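# Place the block on the bench scale's pan

## Task

Set the block down so that it rests on the bench scale's pan and stays there after the grippers release it and move away.

## Robot and tools

Robot: two arms, left_arm and right_arm, each with a parallel two-finger gripper and a wrist camera. The left base sits near (+0.011, +0.336, +0.037) m and the right near (-0.010, -0.277, +0.020) m, both facing out over the table. A two-camera stand is fixed behind them.

Frames: the scene frame has its origin at table-top height, midway between the nominal bases. +x points out over the table, +y toward left_arm, +z up. Arm names do not match image left and right. Reported end_effector_position (metres) and end_effector_quat_wxyz use the scene frame and may be off by a few cm, more at long reach. That position is the spot between the finger pads, about 1 cm short of the tips. The fingers point along the gripper's own +z axis and separate along its y axis.

Rows: every motion command is built from rows of 14 numbers, each between -1 and 1. The first 7 belong to left_arm and the last 7 to right_arm, always both, even if one arm stays still: dx, dy, dz, rx, ry, rz, opening. The six pose numbers are offsets, not poses: they count from that arm's Hand target at the start of the action or move, along the Hand target's own axes (not the scene axes). 1.0 equals 0.6 m or 180 degrees, and rx, ry, rz form a single rotation vector. Opening is absolute: +1 is fully open (0.093 m), -1 is closed. Sending 0 for all six pose numbers re-requests the current Hand target; a 0 opening is a real command, so resend the present opening to leave a gripper unchanged.

execute_actions: actions is a list of actions; each action is up to 15 rows, one per 1/30 s step, and a shorter action keeps its last row. All rows of one action count from the same start pose, and each new action starts from the updated Hand target, so repeating an offset keeps moving. cameras lists camera names, ["all"] or []; images come by default only for an empty actions list, which also shows the scene number and task.

move: target is one 14-number row or a list of up to 15 rows, every row an offset from the same starting Hand targets. Paths are straight, ignore obstacles and the other arm, and all finish together within 10 s. speed is m/s, 0.002 to 2.9, default 0.25 (rotation limited to twice that in rad/s); one value or one per target. blend (m) rounds corners of a list; 0 stops at each. opening_speed (0.2 or more per second on the -1..+1 scale) ramps the opening. grip_force sets the pad force limit, 10 to 50 N, one value or one per arm; it persists and low values close slowly. blocking=false returns early while the move continues. The result adds a move: line: done, off_target, moving, held or fault, plus limits such as paced (pose clipped) or held (steps withheld). Done means within 10 mm and 2 degrees; it says nothing about contact.

wait: seconds from 0 to 10, holding last commands (a running move continues). stop: brakes a running move. zoom_image: camera (cam_high, cam_left_wrist, cam_right_wrist) and region [x0, y0, x1, y1] in pixels from the top-left, at most 504 by 504, from that camera's newest image. finished_scene: scene = the current scene's number; call it only when the block sits on the pan and the grippers are clear, since it cannot be reversed.

Gripping: grip_measured is the finger motor on the opening scale. Pads meet near -0.94; each millimetre of object width adds about 0.0208. For a firm hold on a rigid block, send a value at least 0.24 below the reading for its width, and keep sending it while carrying. To release, send a value well above that reading. A sudden command far below the width briefly squeezes very hard. The last Joint positions entry is the opening in metres (it shows the pad gap only when nothing is between them).

Motion quirks: each step, commanded orientation is limited to 40 degrees from the measured one. Friction and gravity can leave the gripper short, low or tilted; check position and orientation after each move and correct it with the missing offset. Tiny moves may not happen or may drift sideways. Do not route a path close to an arm's own base. To stop pressing on something, command the target back beyond the gripper.

Avoid: arms or grippers touching each other (the clearance check does not protect grippers or wrist cameras), closing a gripper on the other arm's fingers, fast hits on the table or fixed objects, dropping the block from height, releasing it while it moves, and anything leaving the table. Strain on wrist camera cables is harmful. Holding loads or a stretched arm heats motors: MOTOR HOT appears at 75 °C, at 90 °C the arm folds and idles, at 100 °C it collapses. Loose objects may occasionally be nudged; recheck the block. The scene keeps running while you reason.

Other data: joint ranges (rad) waist -2.618..3.054, shoulder 0..3.142, elbow 0..3.142 (straight 2.901), wrist pitch and yaw ±1.571, wrist roll ±2.094. Torques include arm weight; joints 1 to 3 wrap at ±28 N m. Cameras are 672x504: cam_high, cam_left_wrist, cam_right_wrist, with the listed pinhole intrinsics.

Each tool is called as name(argument=value, ...), one argument or row to a line, values as JSON.

## Session

execute_actions(
  actions=[],
)

Scene clock: 0.00 s.
left_arm: end_effector_position=(+0.3257, +0.3459, +0.1980) grip_measured=+1.000 end_effector_quat_wxyz=(+0.456, -0.103, +0.872, -0.147) | right_arm: end_effector_position=(+0.2237, -0.2724, +0.1271) grip_measured=+1.000 end_effector_quat_wxyz=(+0.309, +0.188, +0.928, +0.090)
Joint positions: left_arm=[0.222 0.964 0.58 -0.228 0.337 -0.201 0.093] | right_arm=[-0.037 0.792 0.546 -0.674 -0.067 0.396 0.093]
Joint velocities: within noise
Joint torques (N m): no reading
Heat: left arm: 29 °C; right arm: 29 °C.
Hand target: left_arm +0.3276, +0.3463, +0.2041; +0.463, -0.100, +0.868, -0.146 | right_arm +0.2271, -0.2727, +0.1332; +0.318, +0.187, +0.925, +0.091
Tool commands: left_gripper/opening=+1.0 right_gripper/opening=+1.0

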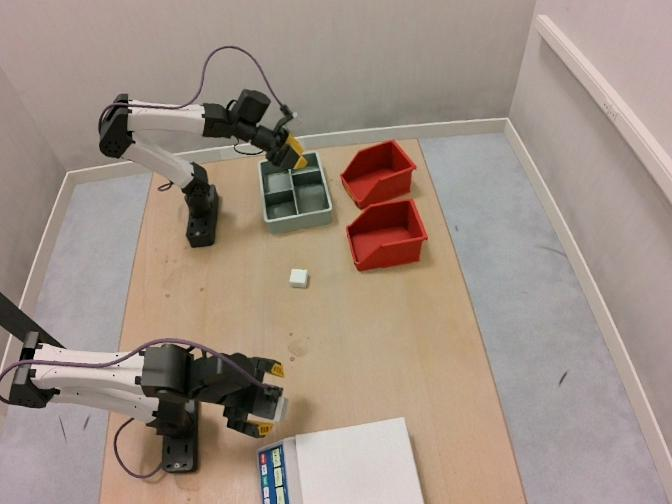

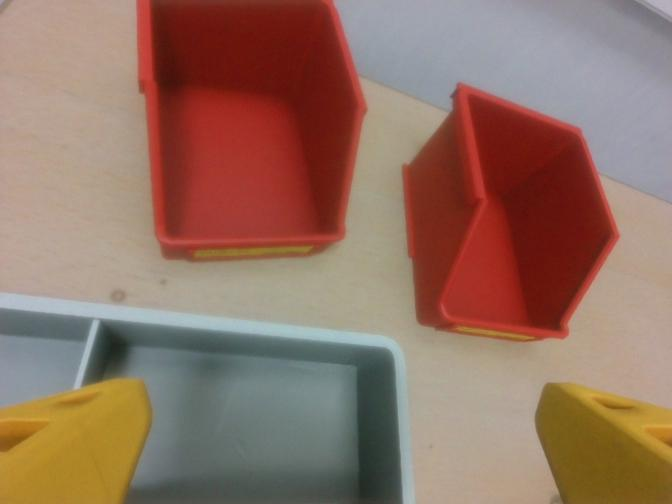

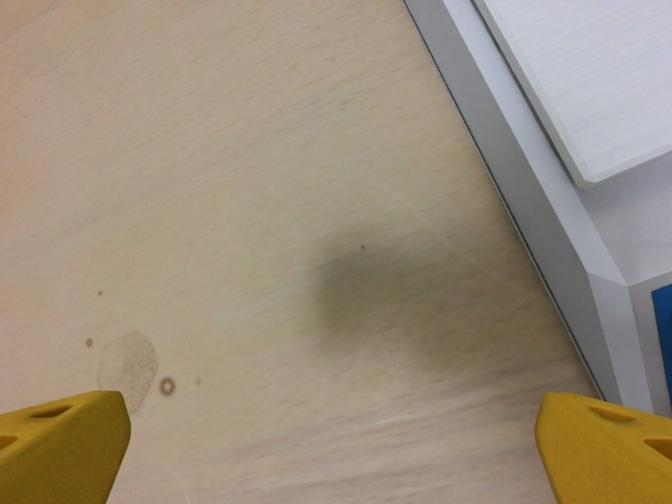

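move(
  target=[0,0,-0.15,0,0,0,1,0.243,0.735,0.033,-0.123,0.22,-0.599,1],
  speed=0.5,
  cameras=["all"],
)

Scene clock: 29.87 s.
left_arm: end_effector_position=(+0.2515, +0.3598, +0.2368) grip_measured=+1.000 end_effector_quat_wxyz=(+0.446, -0.113, +0.875, -0.153) | right_arm: end_effector_position=(+0.2611, +0.1875, +0.1670) grip_measured=+1.000 end_effector_quat_wxyz=(-0.152, +0.692, -0.705, -0.039)
Joint positions: left_arm=[0.479 0.68 0.686 -0.712 0.541 -0.046 0.093] | right_arm=[1.034 2.572 2.836 -1.52 0.006 -0.508 0.093]
Joint torques (N m): left_arm=[0.69 -0.57 10.58 1.64 0.47 0.13] | right_arm=[-0.01 -13.07 8.85 0.89 0.06 -0.15]
Heat: left arm: 32 °C; right arm: 34 °C.
Hand target: left_arm +0.2525, +0.3607, +0.2517; +0.463, -0.100, +0.868, -0.146 | right_arm +0.2604, +0.1900, +0.1635; -0.001, +0.707, -0.708, -0.001
Off the commanded pose: left_arm 0.015 m, 3 deg | right_arm 0.004 m, 18 deg.
elbow stopped short (right arm): the move would have taken joint 3 (elbow) straighter than the controller allows.
move: off_target (left_arm, right_arm)

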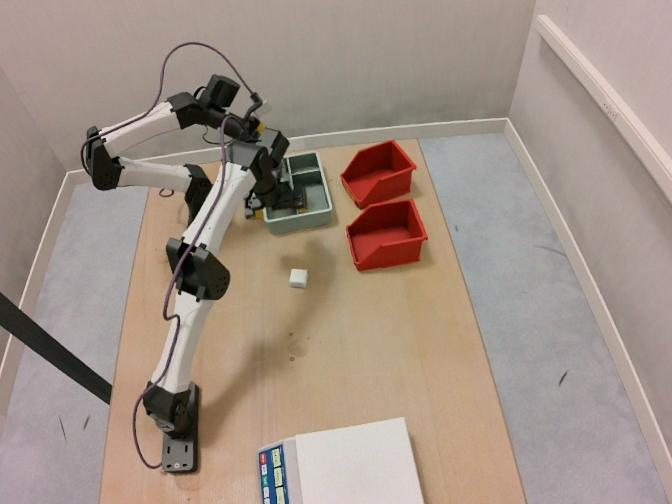

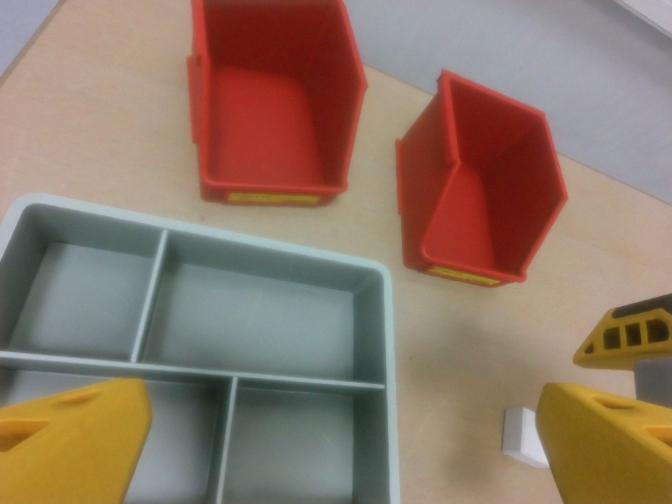

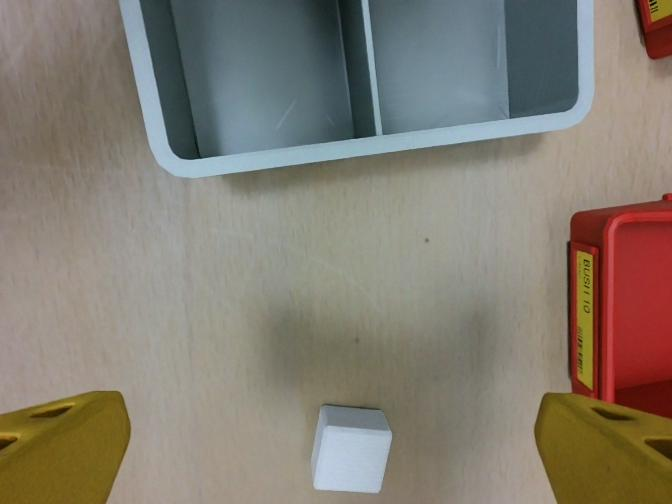

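move(
  target=[0,0,0,0,0,0,1,0.06,-0.033,0.075,0,0,0,1],
  speed=0.3,
  cameras=["cam_high","cam_right_wrist"],
)

Scene clock: 42.73 s.
left_arm: end_effector_position=(+0.2515, +0.3599, +0.2368) grip_measured=+1.000 end_effector_quat_wxyz=(+0.446, -0.113, +0.875, -0.152) | right_arm: end_effector_position=(+0.2832, +0.1563, +0.1326) grip_measured=+1.000 end_effector_quat_wxyz=(-0.095, +0.698, -0.710, -0.017)
Joint positions: left_arm=[0.479 0.68 0.686 -0.712 0.541 -0.045 0.093] | right_arm=[0.968 2.602 2.777 -1.554 0.005 -0.576 0.093]
Joint torques (N m): left_arm=[0.64 -0.62 10.59 1.62 0.49 0.14] | right_arm=[-0.05 -13.26 5.74 0.63 0.08 -0.18]
Heat: left arm: 33 °C; right arm: 36 °C.
Hand target: left_arm +0.2526, +0.3608, +0.2517; +0.463, -0.100, +0.868, -0.146 | right_arm +0.2801, +0.1542, +0.1185; -0.001, +0.707, -0.708, -0.001
Off the commanded pose: left_arm 0.015 m, 3 deg | right_arm 0.015 m, 11 deg.
joint sent to its limit (right arm) — joint 4 (wrist pitch), lower limit. The joint targets are off in orientation, not in position.
move: off_target (left_arm, right_arm)
Images, in order (width x height): cam_high 672x504, cam_right_wrist 672x504.

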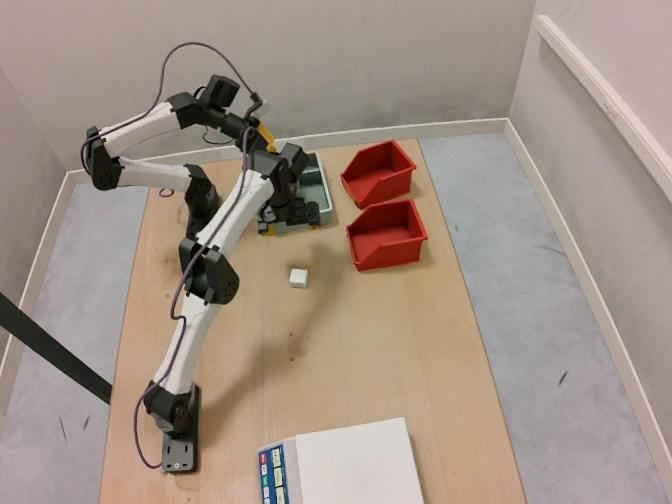

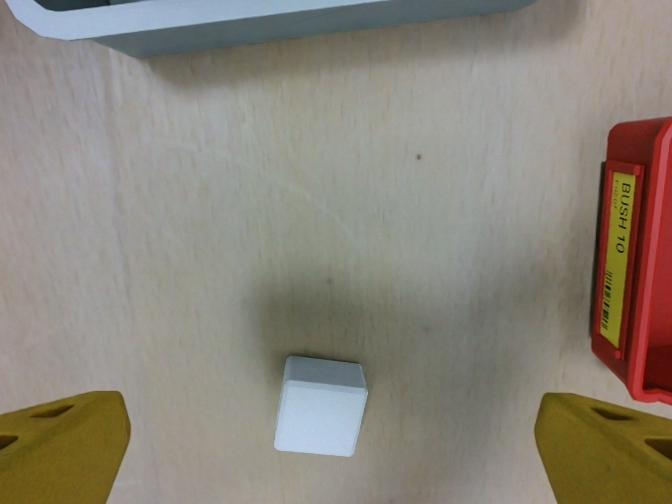

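move(
  target=[0,0,0,0,0,0,1,0.015,-0.012,0.09,0,0,0,1],
  speed=0.2,
  cameras=["cam_right_wrist"],
)

Scene clock: 56.00 s.
left_arm: end_effector_position=(+0.2515, +0.3599, +0.2368) grip_measured=+1.000 end_effector_quat_wxyz=(+0.446, -0.113, +0.875, -0.152) | right_arm: end_effector_position=(+0.2875, +0.1485, +0.0716) grip_measured=+1.000 end_effector_quat_wxyz=(-0.035, +0.703, -0.711, -0.004)
Joint positions: left_arm=[0.479 0.68 0.686 -0.712 0.541 -0.045 0.093] | right_arm=[0.952 2.723 2.777 -1.554 0.005 -0.597 0.093]
Joint torques (N m): left_arm=[0.7 -0.66 10.58 1.62 0.47 0.11] | right_arm=[-0.54 -14.6 6.54 0.36 0.08 -0.2]
Heat: left arm: 34 °C; right arm: 39 °C.
Hand target: left_arm +0.2526, +0.3608, +0.2517; +0.463, -0.100, +0.868, -0.146 | right_arm +0.2874, +0.1452, +0.0644; -0.001, +0.707, -0.708, -0.001
Off the commanded pose: left_arm 0.015 m, 3 deg | right_arm 0.008 m, 4 deg.
joint sent to its limit (right arm) — joint 4 (wrist pitch), lower limit. The joint targets still meet the commanded pose.
move: off_target (left_arm, right_arm)
Images, in order (width x height): cam_right_wrist 672x504.

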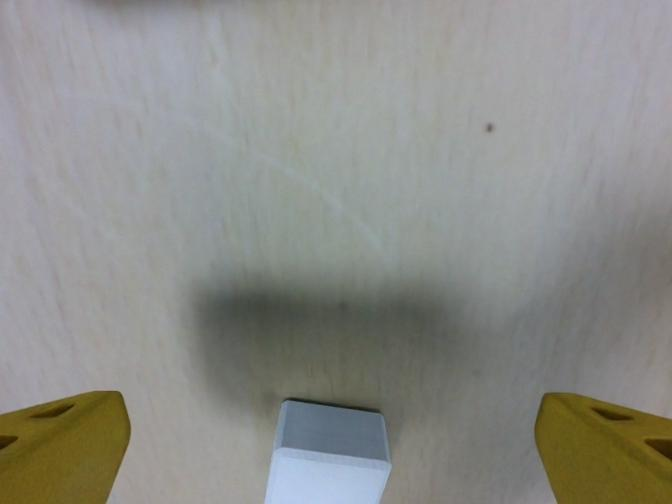

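move(
  target=[0,0,0,0,0,0,1,0.08,0.004,0,0,0,0,1],
  speed=0.2,
  cameras=["cam_high","cam_right_wrist"],
)

Scene clock: 73.23 s.
left_arm: end_effector_position=(+0.2515, +0.3599, +0.2368) grip_measured=+1.000 end_effector_quat_wxyz=(+0.446, -0.113, +0.875, -0.152) | right_arm: end_effector_position=(+0.2816, +0.0923, +0.0457) grip_measured=+1.000 end_effector_quat_wxyz=(+0.027, +0.701, -0.712, +0.005)
Joint positions: left_arm=[0.479 0.68 0.686 -0.712 0.541 -0.045 0.093] | right_arm=[0.894 2.502 2.251 -1.374 0.004 -0.651 0.093]
Joint torques (N m): left_arm=[0.81 -0.68 10.62 1.62 0.47 0.13] | right_arm=[-0.16 -19.45 5.61 0.44 0.1 -0.21]
Heat: left arm: 35 °C; right arm: 46 °C.
Hand target: left_arm +0.2526, +0.3608, +0.2517; +0.463, -0.100, +0.868, -0.146 | right_arm +0.2850, +0.0972, +0.0643; -0.001, +0.707, -0.708, -0.001
Off the commanded pose: left_arm 0.015 m, 3 deg | right_arm 0.020 m, 3 deg.
move: off_target (left_arm, right_arm)
Images, in order (width x height): cam_high 672x504, cam_right_wrist 672x504.

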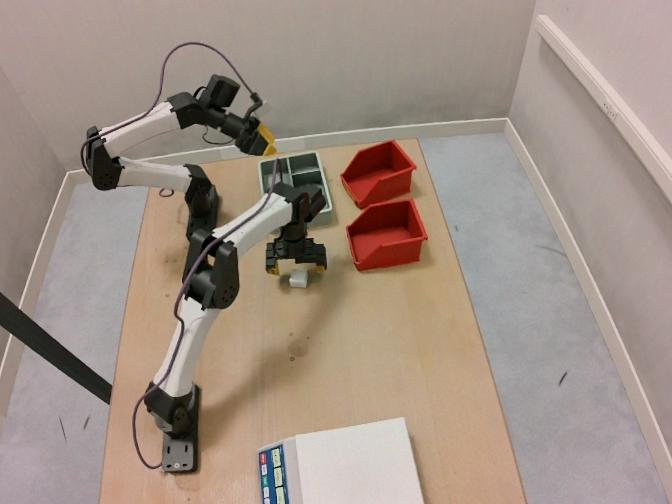

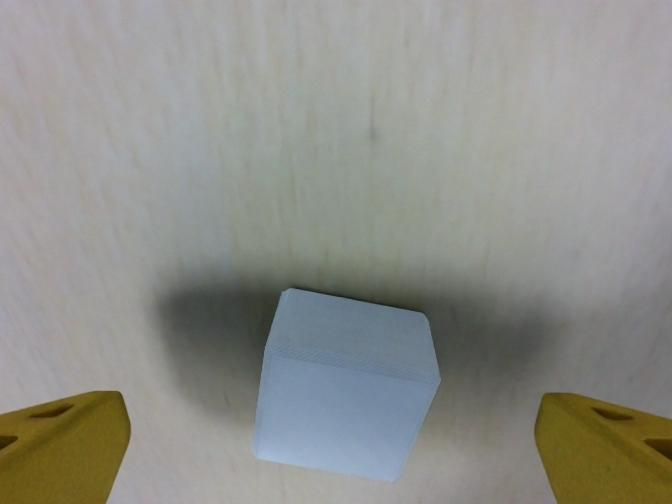

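move(
  target=[
    [0,0,0,0,0,0,1,-0.010,-0.005,0.033,0,0,0.04,1],
    [0,0,0,0,0,0,1,-0.010,-0.005,0.033,0,0,0.04,-0.65],
  ],
  speed=0.12,
  opening_speed=1.5,
  cameras=["cam_high","cam_right_wrist"],
)

Scene clock: 82.30 s.
left_arm: end_effector_position=(+0.2515, +0.3599, +0.2368) grip_measured=+1.000 end_effector_quat_wxyz=(+0.446, -0.113, +0.875, -0.152) | right_arm: end_effector_position=(+0.2882, +0.1008, +0.0453) grip_measured=-0.648 end_effector_quat_wxyz=(-0.004, -0.665, +0.747, -0.003)
Joint positions: left_arm=[0.479 0.68 0.686 -0.712 0.541 -0.045 0.093] | right_arm=[0.894 2.502 2.251 -1.329 0.004 -0.552 0.014]
Joint torques (N m): left_arm=[0.68 -0.61 10.58 1.61 0.47 0.14] | right_arm=[0.08 -15.6 5.5 0.53 0.09 0.1]
Heat: left arm: 35 °C; right arm: 47 °C.
Hand target: left_arm +0.2526, +0.3608, +0.2517; +0.463, -0.100, +0.868, -0.146 | right_arm +0.2880, +0.1033, +0.0445; +0.001, -0.661, +0.751, +0.001
Off the commanded pose: left_arm 0.015 m, 3 deg | right_arm 0.003 m, 1 deg.
move: off_target (left_arm)
Images, in order (width x height): cam_high 672x504, cam_right_wrist 672x504.

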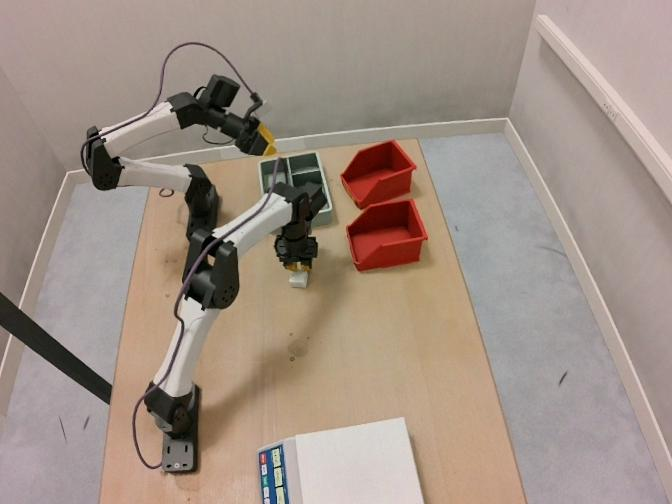

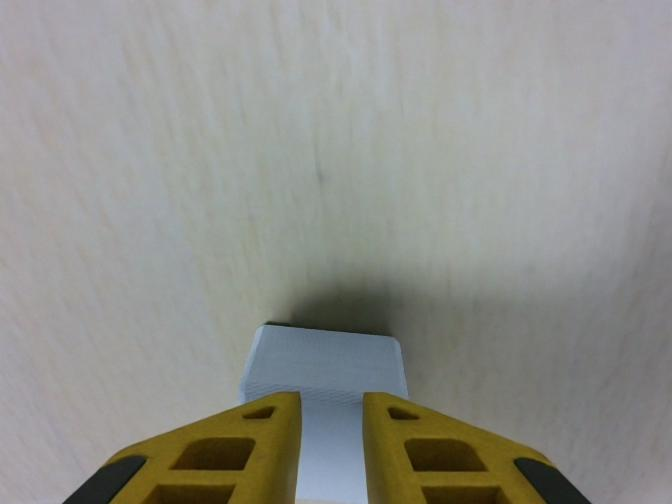

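move(
  target=[
    [0,0,0,0,0,0,1,0,0,0,0,0,0,0.6],
    [0,0,0,0,0,0,1,0.016,0.005,0.042,0,0,0,0.6],
  ],
  speed=0.12,
  cameras=["cam_right_wrist"],
)

Scene clock: 91.27 s.
left_arm: end_effector_position=(+0.2515, +0.3599, +0.2368) grip_measured=+1.000 end_effector_quat_wxyz=(+0.446, -0.113, +0.875, -0.152) | right_arm: end_effector_position=(+0.2812, +0.0901, +0.0181) grip_measured=+0.598 end_effector_quat_wxyz=(-0.015, -0.665, +0.747, -0.008)
Joint positions: left_arm=[0.479 0.68 0.686 -0.712 0.541 -0.045 0.093] | right_arm=[0.894 2.473 2.088 -1.218 0.01 -0.551 0.074]
Joint torques (N m): left_arm=[0.68 -0.65 10.69 1.62 0.47 0.13] | right_arm=[-0.34 -16.39 4.49 0.72 0.03 0.04]
Heat: left arm: 35 °C; right arm: 48 °C.
Hand target: left_arm +0.2526, +0.3608, +0.2517; +0.463, -0.100, +0.868, -0.146 | right_arm +0.2838, +0.0941, +0.0193; +0.001, -0.661, +0.751, +0.001
Off the commanded pose: left_arm 0.015 m, 3 deg | right_arm 0.005 m, 2 deg.
move: off_target (left_arm)
Images, in order (width x height): cam_right_wrist 672x504.

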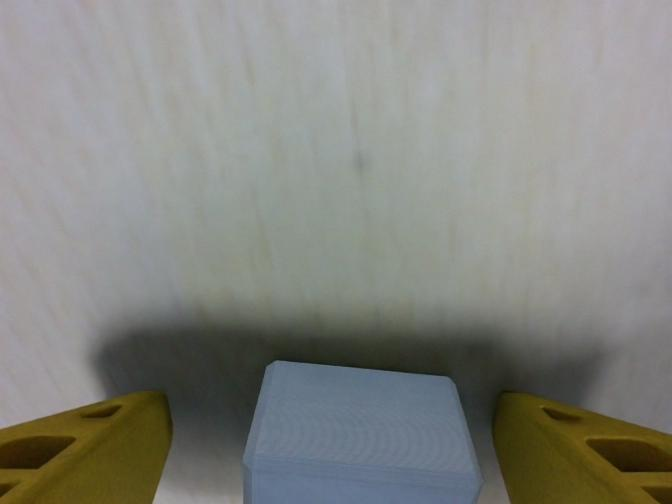

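move(
  target=[
    [0,0,0,0,0,0,1,0.018,-0.009,0,0,0,0,0.6],
    [0,0,0,0,0,0,1,0.018,-0.009,0,0,0,0,-0.6],
  ],
  speed=0.12,
  opening_speed=1.5,
  cameras=["cam_right_wrist"],
)

Scene clock: 98.97 s.
left_arm: end_effector_position=(+0.2515, +0.3599, +0.2368) grip_measured=+1.000 end_effector_quat_wxyz=(+0.446, -0.113, +0.875, -0.152) | right_arm: end_effector_position=(+0.2939, +0.0889, +0.0175) grip_measured=-0.292 end_effector_quat_wxyz=(+0.012, -0.658, +0.753, -0.002)
Joint positions: left_arm=[0.479 0.68 0.686 -0.712 0.541 -0.045 0.093] | right_arm=[0.871 2.441 2.029 -1.135 0.008 -0.555 0.031]
Joint torques (N m): left_arm=[0.65 -0.65 10.61 1.63 0.47 0.11] | right_arm=[-0.18 -16.32 4.66 0.25 0.06 -0.15]
Heat: left arm: 36 °C; right arm: 50 °C.
Hand target: left_arm +0.2526, +0.3608, +0.2517; +0.463, -0.100, +0.868, -0.146 | right_arm +0.2877, +0.0828, +0.0193; +0.001, -0.661, +0.751, +0.001
Off the commanded pose: left_arm 0.015 m, 3 deg | right_arm 0.009 m, 1 deg.
move: off_target (left_arm)
Images, in order (width x height): cam_right_wrist 672x504.

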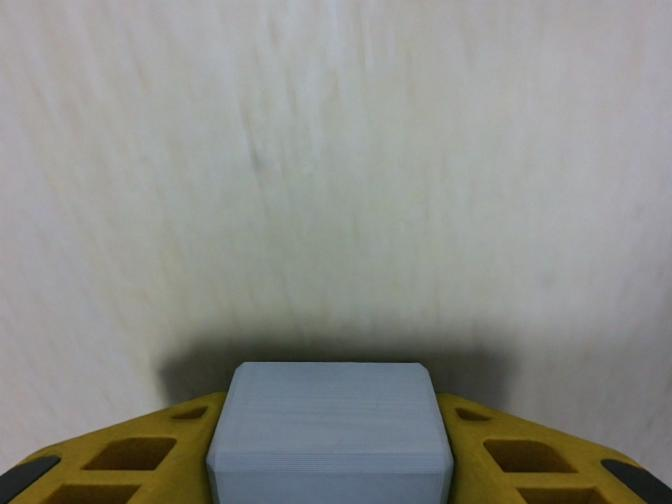

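move(
  target=[
    [0,0,0,0,0,0,1,0,0,-0.2,0,0,0,-0.6],
    [0,0,0,0,0,0,1,0.618,-0.2,-0.267,0,0,0.28,-0.6],
  ],
  speed=0.3,
  blend=[0.04,0],
  cameras=["cam_high","cam_right_wrist"],
)

Scene clock: 115.10 s.
left_arm: end_effector_position=(+0.2515, +0.3599, +0.2368) grip_measured=+1.000 end_effector_quat_wxyz=(+0.446, -0.113, +0.875, -0.152) | right_arm: end_effector_position=(+0.3569, -0.3038, +0.1757) grip_measured=-0.291 end_effector_quat_wxyz=(-0.001, -0.269, +0.963, -0.003)
Joint positions: left_arm=[0.479 0.68 0.686 -0.712 0.541 -0.045 0.093] | right_arm=[-0.079 1.955 1.876 -1.492 0.006 -0.613 0.031]
Joint torques (N m): left_arm=[0.64 -0.59 10.65 1.62 0.49 0.11] | right_arm=[0.38 -9.59 8.85 0.2 0.05 -0.2]
Heat: left arm: 36 °C; right arm: 52 °C.
Hand target: left_arm +0.2526, +0.3608, +0.2517; +0.463, -0.100, +0.868, -0.146 | right_arm +0.3598, -0.3005, +0.1786; +0.001, -0.279, +0.960, +0.001
Off the commanded pose: left_arm 0.015 m, 3 deg | right_arm 0.005 m, 1 deg.
move: off_target (left_arm)
Images, in order (width x height): cam_high 672x504, cam_right_wrist 672x504.

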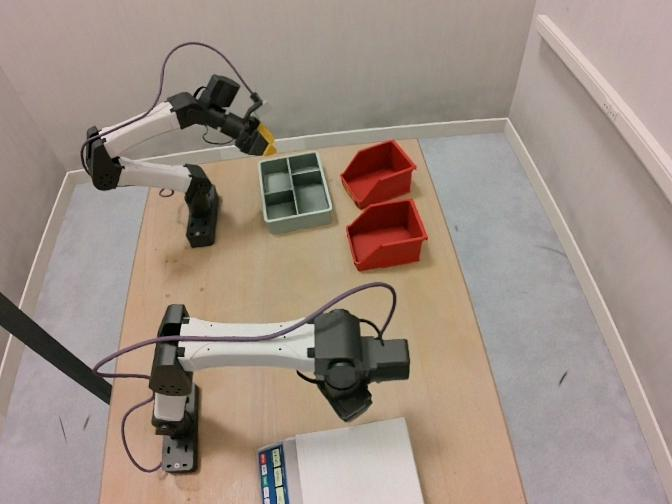

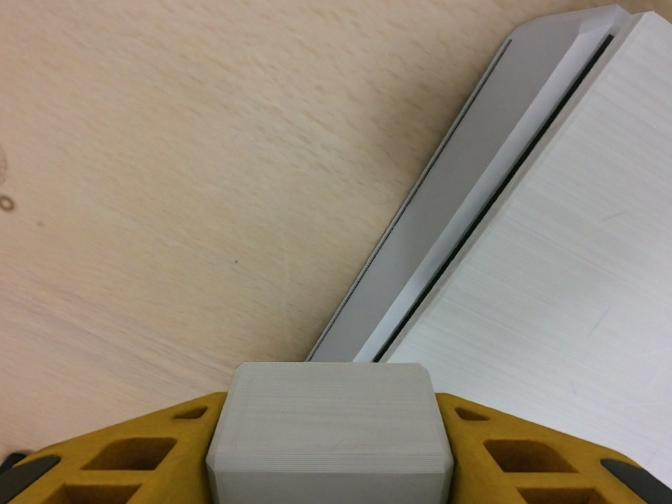

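move(
  target=[0,0,0,0,0,0,1,0.075,-0.15,0.05,0,0,0,-0.6],
  cameras=["cam_high","cam_right_wrist"],
)

Scene clock: 122.43 s.
left_arm: end_effector_position=(+0.2515, +0.3599, +0.2368) grip_measured=+1.000 end_effector_quat_wxyz=(+0.446, -0.113, +0.875, -0.152) | right_arm: end_effector_position=(+0.3588, -0.4008, +0.1470) grip_measured=-0.291 end_effector_quat_wxyz=(-0.013, -0.268, +0.963, +0.006)
Joint positions: left_arm=[0.479 0.68 0.686 -0.712 0.541 -0.045 0.093] | right_arm=[-0.331 2.062 1.916 -1.452 0.004 -0.863 0.031]
Joint torques (N m): left_arm=[0.69 -0.53 10.56 1.61 0.48 0.14] | right_arm=[0.53 -10.21 8.99 0.42 0.06 -0.2]
Heat: left arm: 37 °C; right arm: 51 °C.
Hand target: left_arm +0.2526, +0.3608, +0.2517; +0.463, -0.100, +0.868, -0.146 | right_arm +0.3699, -0.4006, +0.1485; +0.001, -0.278, +0.960, +0.001
Off the commanded pose: left_arm 0.015 m, 3 deg | right_arm 0.011 m, 2 deg.
move: off_target (left_arm, right_arm)
Images, in order (width x height): cam_high 672x504, cam_right_wrist 672x504.

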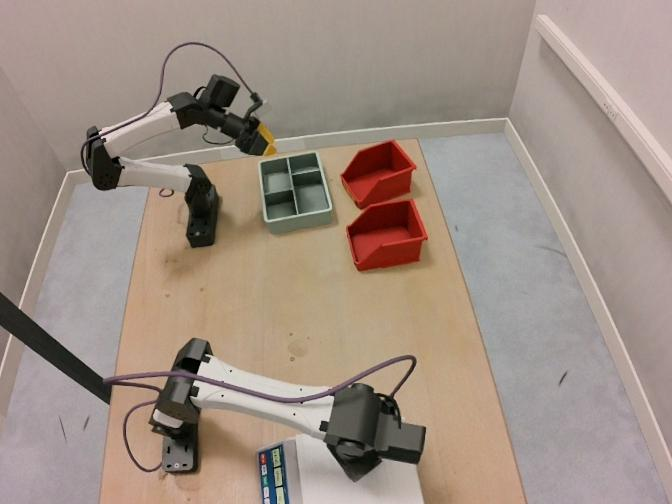

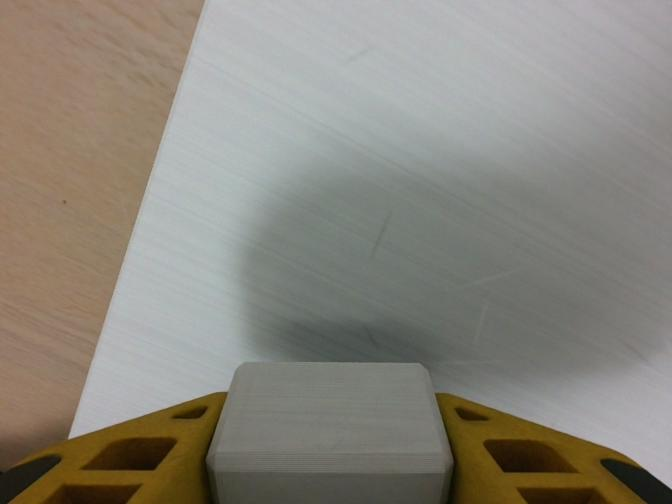

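move(
  target=[0,0,0,0,0,0,1,0,0,0.06,0,0,0,-0.6],
  speed=0.1,
  cameras=["cam_right_wrist"],
)

Scene clock: 126.97 s.
left_arm: end_effector_position=(+0.2515, +0.3599, +0.2368) grip_measured=+1.000 end_effector_quat_wxyz=(+0.446, -0.113, +0.875, -0.152) | right_arm: end_effector_position=(+0.3668, -0.4035, +0.1206) grip_measured=-0.291 end_effector_quat_wxyz=(+0.000, -0.268, +0.963, -0.002)
Joint positions: left_arm=[0.479 0.68 0.686 -0.712 0.541 -0.045 0.093] | right_arm=[-0.331 2.062 1.811 -1.317 0.004 -0.864 0.031]
Joint torques (N m): left_arm=[0.73 -0.65 10.54 1.62 0.47 0.12] | right_arm=[0.49 -10.73 5.41 0.59 0.07 -0.2]
Heat: left arm: 37 °C; right arm: 51 °C.
Hand target: left_arm +0.2526, +0.3608, +0.2517; +0.463, -0.100, +0.868, -0.146 | right_arm +0.3699, -0.4005, +0.1125; +0.001, -0.278, +0.960, +0.001
Off the commanded pose: left_arm 0.015 m, 3 deg | right_arm 0.009 m, 1 deg.
move: off_target (left_arm)
Images, in order (width x height): cam_right_wrist 672x504.

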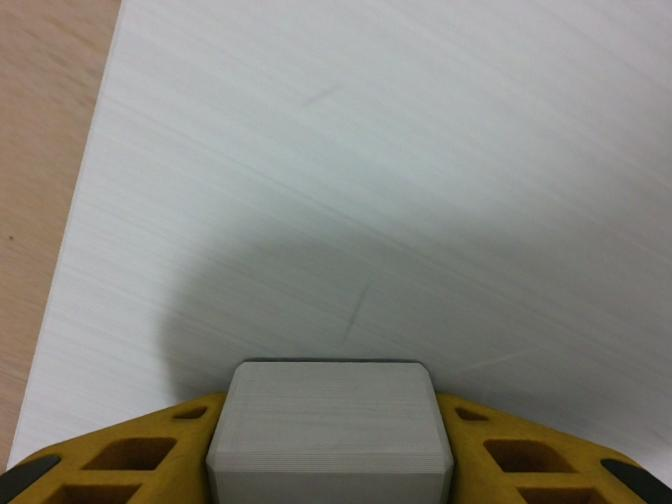

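move(
  target=[0,0,0,0,0,0,1,0,0,0.02,0,0,0,-0.6],
  speed=0.05,
  cameras=["cam_right_wrist"],
)

Scene clock: 131.27 s.
left_arm: end_effector_position=(+0.2515, +0.3599, +0.2368) grip_measured=+1.000 end_effector_quat_wxyz=(+0.446, -0.113, +0.875, -0.152) | right_arm: end_effector_position=(+0.3669, -0.4035, +0.1187) grip_measured=-0.291 end_effector_quat_wxyz=(+0.003, -0.268, +0.963, -0.005)
Joint positions: left_arm=[0.479 0.68 0.686 -0.712 0.541 -0.045 0.093] | right_arm=[-0.331 2.054 1.792 -1.297 0.004 -0.864 0.031]
Joint torques (N m): left_arm=[0.61 -0.73 10.59 1.63 0.46 0.13] | right_arm=[0.5 -9.72 3.48 0.89 0.07 -0.2]
Heat: left arm: 37 °C; right arm: 51 °C.
Hand target: left_arm +0.2526, +0.3608, +0.2517; +0.463, -0.100, +0.868, -0.146 | right_arm +0.3699, -0.4005, +0.1005; +0.001, -0.278, +0.960, +0.001
Off the commanded pose: left_arm 0.015 m, 3 deg | right_arm 0.019 m, 1 deg.
move: off_target (left_arm, right_arm)
Images, in order (width x height): cam_right_wrist 672x504.

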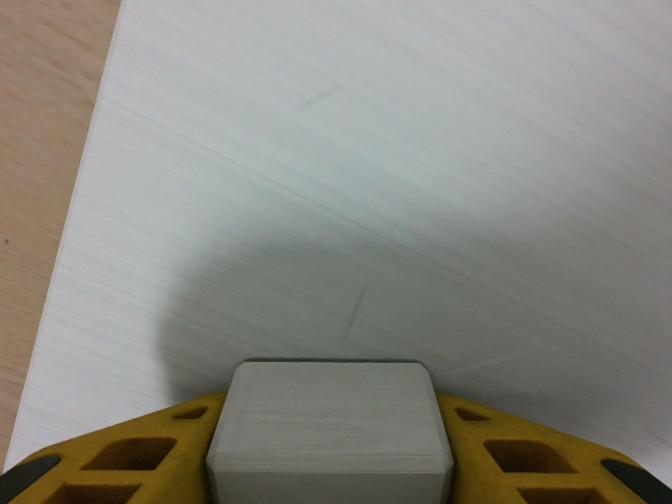

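move(
  target=[
    [0,0,0,0,0,0,1,0,0,-0.022,0,0,0,-0.6],
    [0,0,0,0,0,0,1,0,0,-0.022,0,0,0,0.4],
    [0,0,0,0,0,0,1,0,0,-0.18,0,0,0,0.4],
  ],
  speed=0.12,
  opening_speed=1.0,
  cameras=["cam_right_wrist"],
)

Scene clock: 138.43 s.
left_arm: end_effector_position=(+0.2515, +0.3599, +0.2368) grip_measured=+1.000 end_effector_quat_wxyz=(+0.446, -0.113, +0.875, -0.152) | right_arm: end_effector_position=(+0.3700, -0.4002, +0.1881) grip_measured=+0.398 end_effector_quat_wxyz=(+0.017, -0.272, +0.962, -0.011)
Joint positions: left_arm=[0.479 0.68 0.686 -0.712 0.541 -0.045 0.093] | right_arm=[-0.323 2.067 2.089 -1.551 0 -0.864 0.064]
Joint torques (N m): left_arm=[0.66 -0.65 10.56 1.61 0.48 0.12] | right_arm=[-0.27 -14.71 8.91 0.27 0.09 -0.2]
Heat: left arm: 37 °C; right arm: 49 °C.
Hand target: left_arm +0.2526, +0.3608, +0.2517; +0.463, -0.100, +0.868, -0.146 | right_arm +0.3698, -0.4009, +0.2084; +0.000, -0.278, +0.960, +0.001
Off the commanded pose: left_arm 0.015 m, 3 deg | right_arm 0.020 m, 2 deg.
joint sent to its limit (right arm) — joint 4 (wrist pitch), lower limit. The joint targets are off in orientation, not in position.
move: off_target (left_arm, right_arm)
Images, in order (width x height): cam_right_wrist 672x504.

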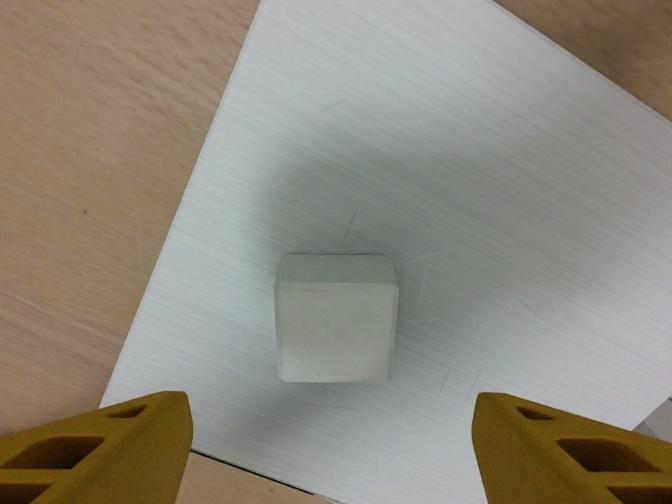

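Block on pan.

finished_scene(
  scene=1,
)

The scene is finished: the task was done.


## Next scene

The same job, from a new start.

execute_actions(
  actions=[],
)

Scene clock: 0.00 s.
left_arm: end_effector_position=(+0.1088, +0.1535, +0.2422) grip_measured=+1.000 end_effector_quat_wxyz=(+0.451, +0.118, +0.765, -0.445) | right_arm: end_effector_position=(+0.2011, -0.1323, +0.3020) grip_measured=+1.000 end_effector_quat_wxyz=(+0.513, +0.057, +0.774, +0.368)
Joint positions: left_arm=[-1.572 0.081 0.343 -0.511 -0.637 -0.775 0.093] | right_arm=[0.686 0.484 0.633 -0.357 0.143 0.726 0.093]
Joint velocities: within noise
Joint torques (N m): no reading
Heat: left arm: 27 °C; right arm: 28 °C.
Hand target: left_arm +0.1088, +0.1539, +0.2447; +0.451, +0.118, +0.764, -0.446 | right_arm +0.2009, -0.1325, +0.3090; +0.518, +0.056, +0.768, +0.372
Tool commands: left_gripper/opening=+1.0 right_gripper/opening=+1.0

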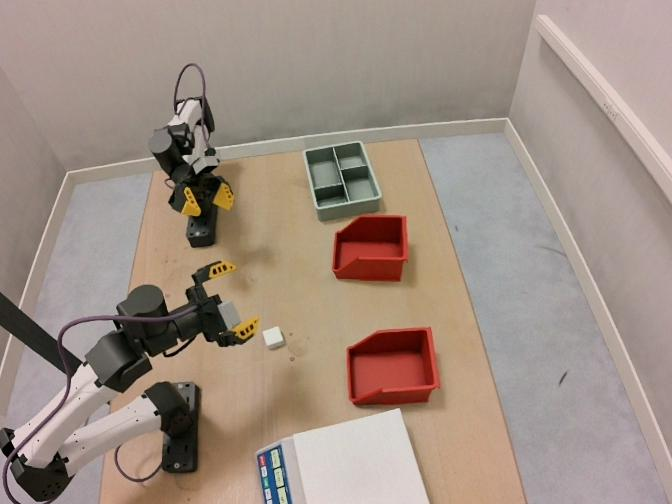

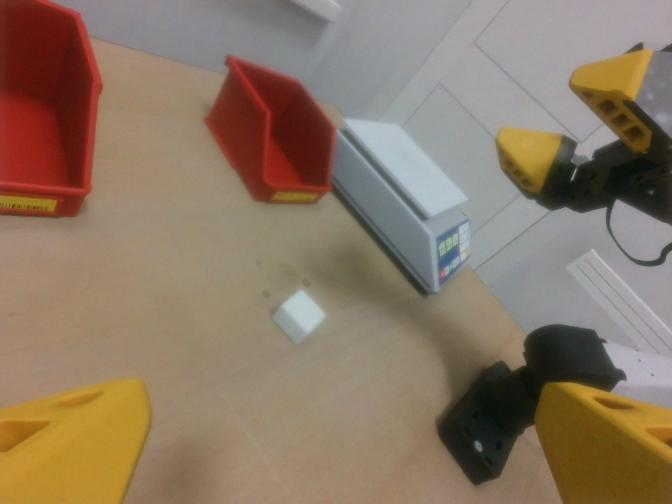

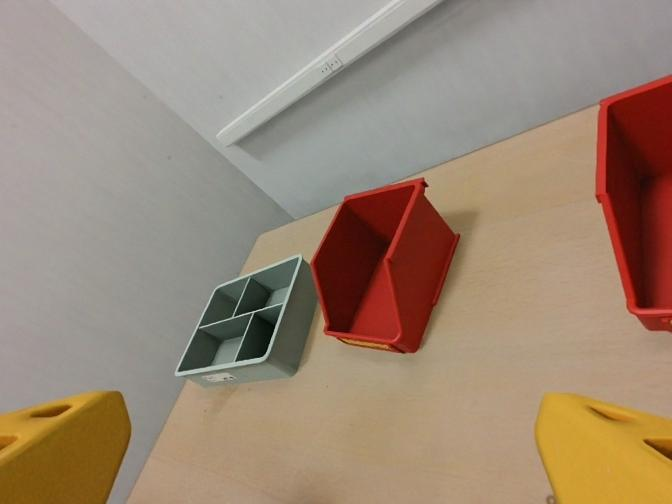

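move(
  target=[0,0,0,0,0,0,1,0.26,-0.155,0.114,0.209,0.39,-0.108,1],
  speed=0.4,
  cameras=["cam_high","cam_right_wrist"],
)

Scene clock: 18.13 s.
left_arm: end_effector_position=(+0.1088, +0.1535, +0.2422) grip_measured=+1.000 end_effector_quat_wxyz=(+0.451, +0.118, +0.765, -0.445) | right_arm: end_effector_position=(+0.2114, -0.0948, +0.1142) grip_measured=+1.000 end_effector_quat_wxyz=(-0.004, -0.121, +0.993, +0.000)
Joint positions: left_arm=[-1.572 0.081 0.343 -0.511 -0.637 -0.775 0.093] | right_arm=[0.676 1.645 1.247 -1.179 -0.005 0.445 0.093]
Joint torques (N m): left_arm=[0.12 2.48 7.94 1.89 -0.05 -0.04] | right_arm=[0.46 -6.94 9.36 0.18 0.23 -0.18]
Heat: left arm: 28 °C; right arm: 31 °C.
Hand target: left_arm +0.1088, +0.1539, +0.2447; +0.451, +0.118, +0.764, -0.446 | right_arm +0.2147, -0.0903, +0.1200; +0.000, -0.130, +0.991, +0.001
Off the commanded pose: left_arm 0.003 m, 0 deg | right_arm 0.008 m, 1 deg.
move: done
Images, in order (width x height): cam_high 672x504, cam_right_wrist 672x504.

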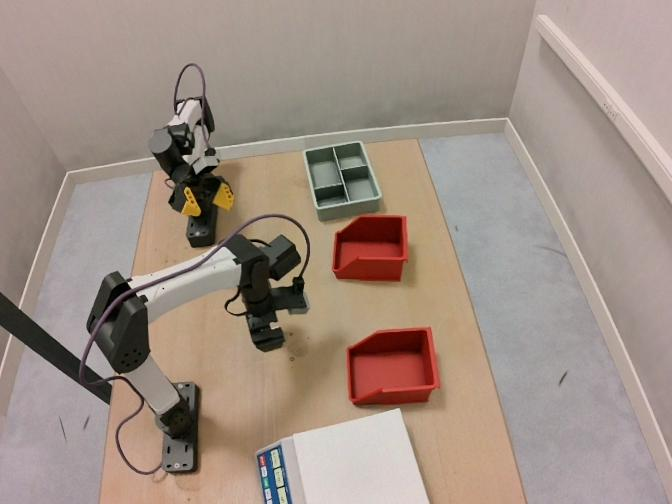

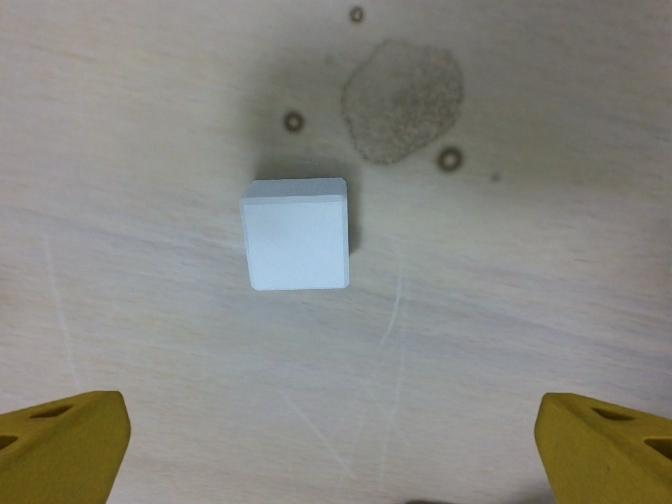

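move(
  target=[
    [0,0,0,0,0,0,1,-0.036,0.029,0.04,0,0,0,0.8],
    [0,0,0,0,0,0,1,-0.036,0.029,0.163,0,0,0,0.8],
  ],
  speed=0.15,
  blend=[0.01,0],
  cameras=["cam_right_wrist"],
)

Scene clock: 30.07 s.
left_arm: end_effector_position=(+0.1088, +0.1535, +0.2422) grip_measured=+1.000 end_effector_quat_wxyz=(+0.451, +0.118, +0.765, -0.445) | right_arm: end_effector_position=(+0.2308, -0.0699, +0.0272) grip_measured=+0.802 end_effector_quat_wxyz=(-0.002, -0.132, +0.991, +0.001)
Joint positions: left_arm=[-1.572 0.081 0.343 -0.511 -0.637 -0.775 0.093] | right_arm=[0.699 1.858 1.138 -0.853 -0.005 0.445 0.084]
Joint torques (N m): left_arm=[0.12 2.54 7.95 1.91 -0.05 -0.05] | right_arm=[0.4 -8.29 5.55 0.6 0.22 0.05]
Heat: left arm: 29 °C; right arm: 32 °C.
Hand target: left_arm +0.1088, +0.1539, +0.2447; +0.451, +0.118, +0.764, -0.446 | right_arm +0.2311, -0.0678, +0.0222; +0.000, -0.130, +0.992, +0.001
Off the commanded pose: left_arm 0.003 m, 0 deg | right_arm 0.005 m, 0 deg.
move: done
Images, in order (width x height): cam_right_wrist 672x504.

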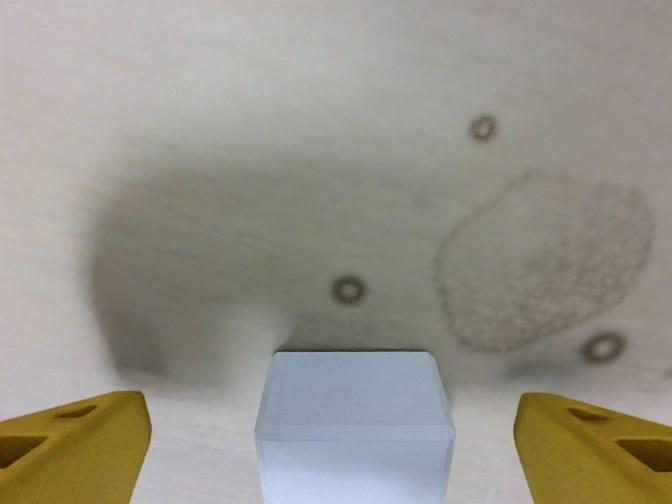

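move(
  target=[
    [0,0,0,0,0,0,1,0.002,-0.007,0.014,0,0,0,0.8],
    [0,0,0,0,0,0,1,0.002,-0.007,0.014,0,0,0,-0.6],
    [0,0,0,0,0,0,1,0.002,-0.007,-0.26,0,0,0,-0.6],
  ],
  speed=[0.12,0.12,0.2],
  opening_speed=1.5,
  cameras=["cam_right_wrist"],
)

Scene clock: 39.07 s.
left_arm: end_effector_position=(+0.1088, +0.1535, +0.2422) grip_measured=+1.000 end_effector_quat_wxyz=(+0.451, +0.118, +0.765, -0.445) | right_arm: end_effector_position=(+0.2281, -0.0722, +0.1643) grip_measured=-0.291 end_effector_quat_wxyz=(-0.015, -0.132, +0.991, -0.007)
Joint positions: left_arm=[-1.572 0.081 0.343 -0.511 -0.637 -0.775 0.093] | right_arm=[0.699 1.764 1.581 -1.421 -0.005 0.445 0.031]
Joint torques (N m): left_arm=[0.09 2.51 7.91 1.91 -0.06 -0.06] | right_arm=[-0.47 -11.04 9.06 0.11 0.22 -0.06]
Heat: left arm: 30 °C; right arm: 32 °C.
Hand target: left_arm +0.1088, +0.1539, +0.2447; +0.451, +0.118, +0.764, -0.446 | right_arm +0.2309, -0.0725, +0.1782; +0.000, -0.130, +0.992, +0.001
Off the commanded pose: left_arm 0.003 m, 0 deg | right_arm 0.014 m, 2 deg.
move: off_target (right_arm)
Images, in order (width x height): cam_right_wrist 672x504.

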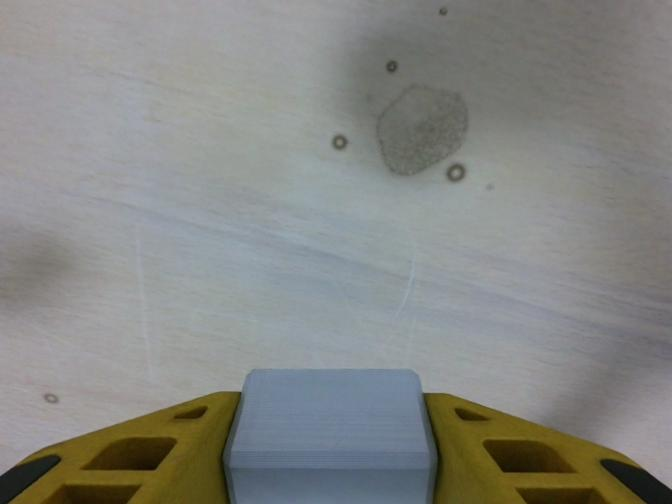

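move(
  target=[
    [0,0,0,0,0,0,1,-0.093,-0.547,0.01,0,0,0,-0.6],
    [0,0,0,0,0,0,1,-0.093,-0.547,0.089,0,0,0,-0.6],
  ],
  speed=[0.3,0.1],
  blend=[0.01,0],
  cameras=["cam_high","cam_right_wrist"],
)

Scene clock: 47.67 s.
left_arm: end_effector_position=(+0.1088, +0.1535, +0.2422) grip_measured=+1.000 end_effector_quat_wxyz=(+0.451, +0.118, +0.765, -0.445) | right_arm: end_effector_position=(+0.3665, -0.3771, +0.1292) grip_measured=-0.291 end_effector_quat_wxyz=(-0.001, -0.120, +0.993, +0.002)
Joint positions: left_arm=[-1.572 0.081 0.343 -0.511 -0.637 -0.775 0.093] | right_arm=[-0.27 2.035 1.806 -1.345 -0.002 -0.5 0.031]
Joint torques (N m): left_arm=[0.13 2.54 7.94 1.89 -0.07 -0.06] | right_arm=[0.54 -11.06 5.9 0.55 0.15 -0.18]
Heat: left arm: 30 °C; right arm: 33 °C.
Hand target: left_arm +0.1088, +0.1539, +0.2447; +0.451, +0.118, +0.764, -0.446 | right_arm +0.3696, -0.3751, +0.1244; +0.000, -0.130, +0.992, +0.001
Off the commanded pose: left_arm 0.003 m, 0 deg | right_arm 0.006 m, 1 deg.
move: done
Images, in order (width x height): cam_high 672x504, cam_right_wrist 672x504.

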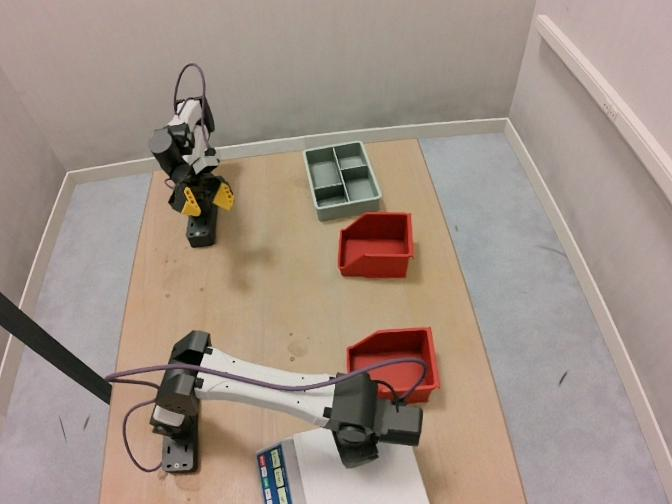

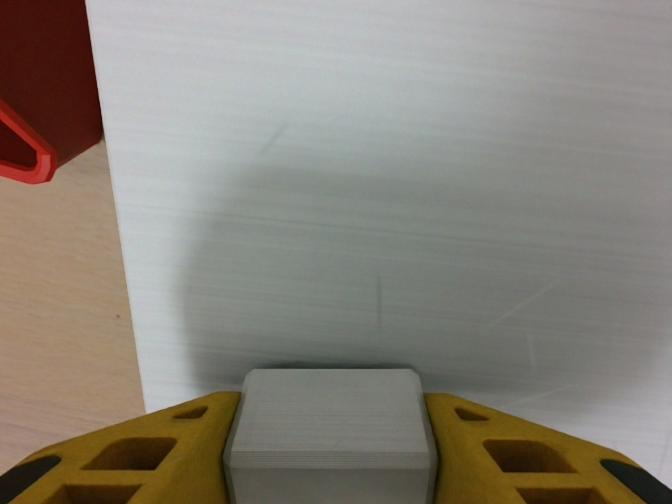

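move(
  target=[
    [0,0,0,0,0,0,1,0,0,0.032,0,0,0,-0.6],
    [0,0,0,0,0,0,1,0,0,0.015,0,0,0,-0.6],
    [0,0,0,0,0,0,1,0,0,0.015,0,0,0,0.3],
    [0,0,0,0,0,0,1,0,0,-0.12,0,0,0,0.3],
  ],
  speed=[0.05,0.05,0.05,0.15],
  opening_speed=1.0,
  cameras=["cam_right_wrist"],
)

Scene clock: 56.27 s.
left_arm: end_effector_position=(+0.1088, +0.1535, +0.2422) grip_measured=+1.000 end_effector_quat_wxyz=(+0.451, +0.118, +0.765, -0.445) | right_arm: end_effector_position=(+0.3678, -0.3784, +0.1912) grip_measured=+0.298 end_effector_quat_wxyz=(+0.016, -0.122, +0.992, -0.011)
Joint positions: left_arm=[-1.572 0.081 0.343 -0.511 -0.637 -0.775 0.093] | right_arm=[-0.267 2.034 2.052 -1.55 0.01 -0.501 0.06]
Joint torques (N m): left_arm=[0.1 2.56 7.86 1.9 -0.07 -0.03] | right_arm=[0.28 -11.19 8.55 0.3 0.03 -0.18]
Heat: left arm: 30 °C; right arm: 34 °C.
Hand target: left_arm +0.1088, +0.1539, +0.2447; +0.451, +0.118, +0.764, -0.446 | right_arm +0.3695, -0.3751, +0.1964; +0.000, -0.130, +0.991, +0.001
Off the commanded pose: left_arm 0.003 m, 0 deg | right_arm 0.006 m, 2 deg.
joint sent to its limit (right arm) — joint 4 (wrist pitch), lower limit. The joint targets still meet the commanded pose.
move: done; target 3's new opening was sent with right_arm's hand 0.011 m and 1 deg from that target
Images, in order (width x height): cam_right_wrist 672x504.

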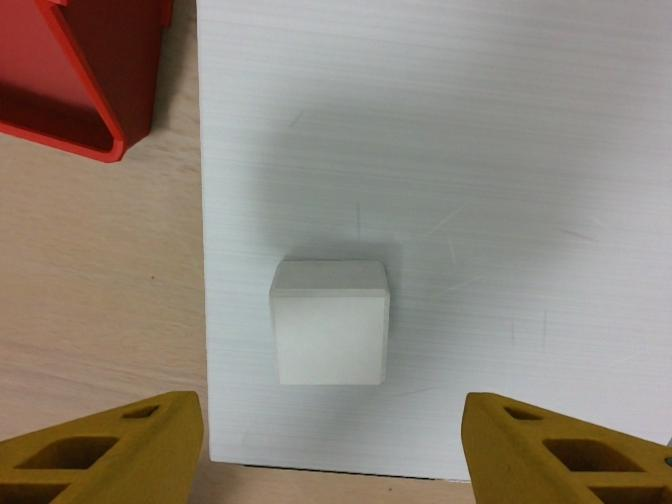

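finished_scene(
  scene=2,
)

The scene is finished: the task was done.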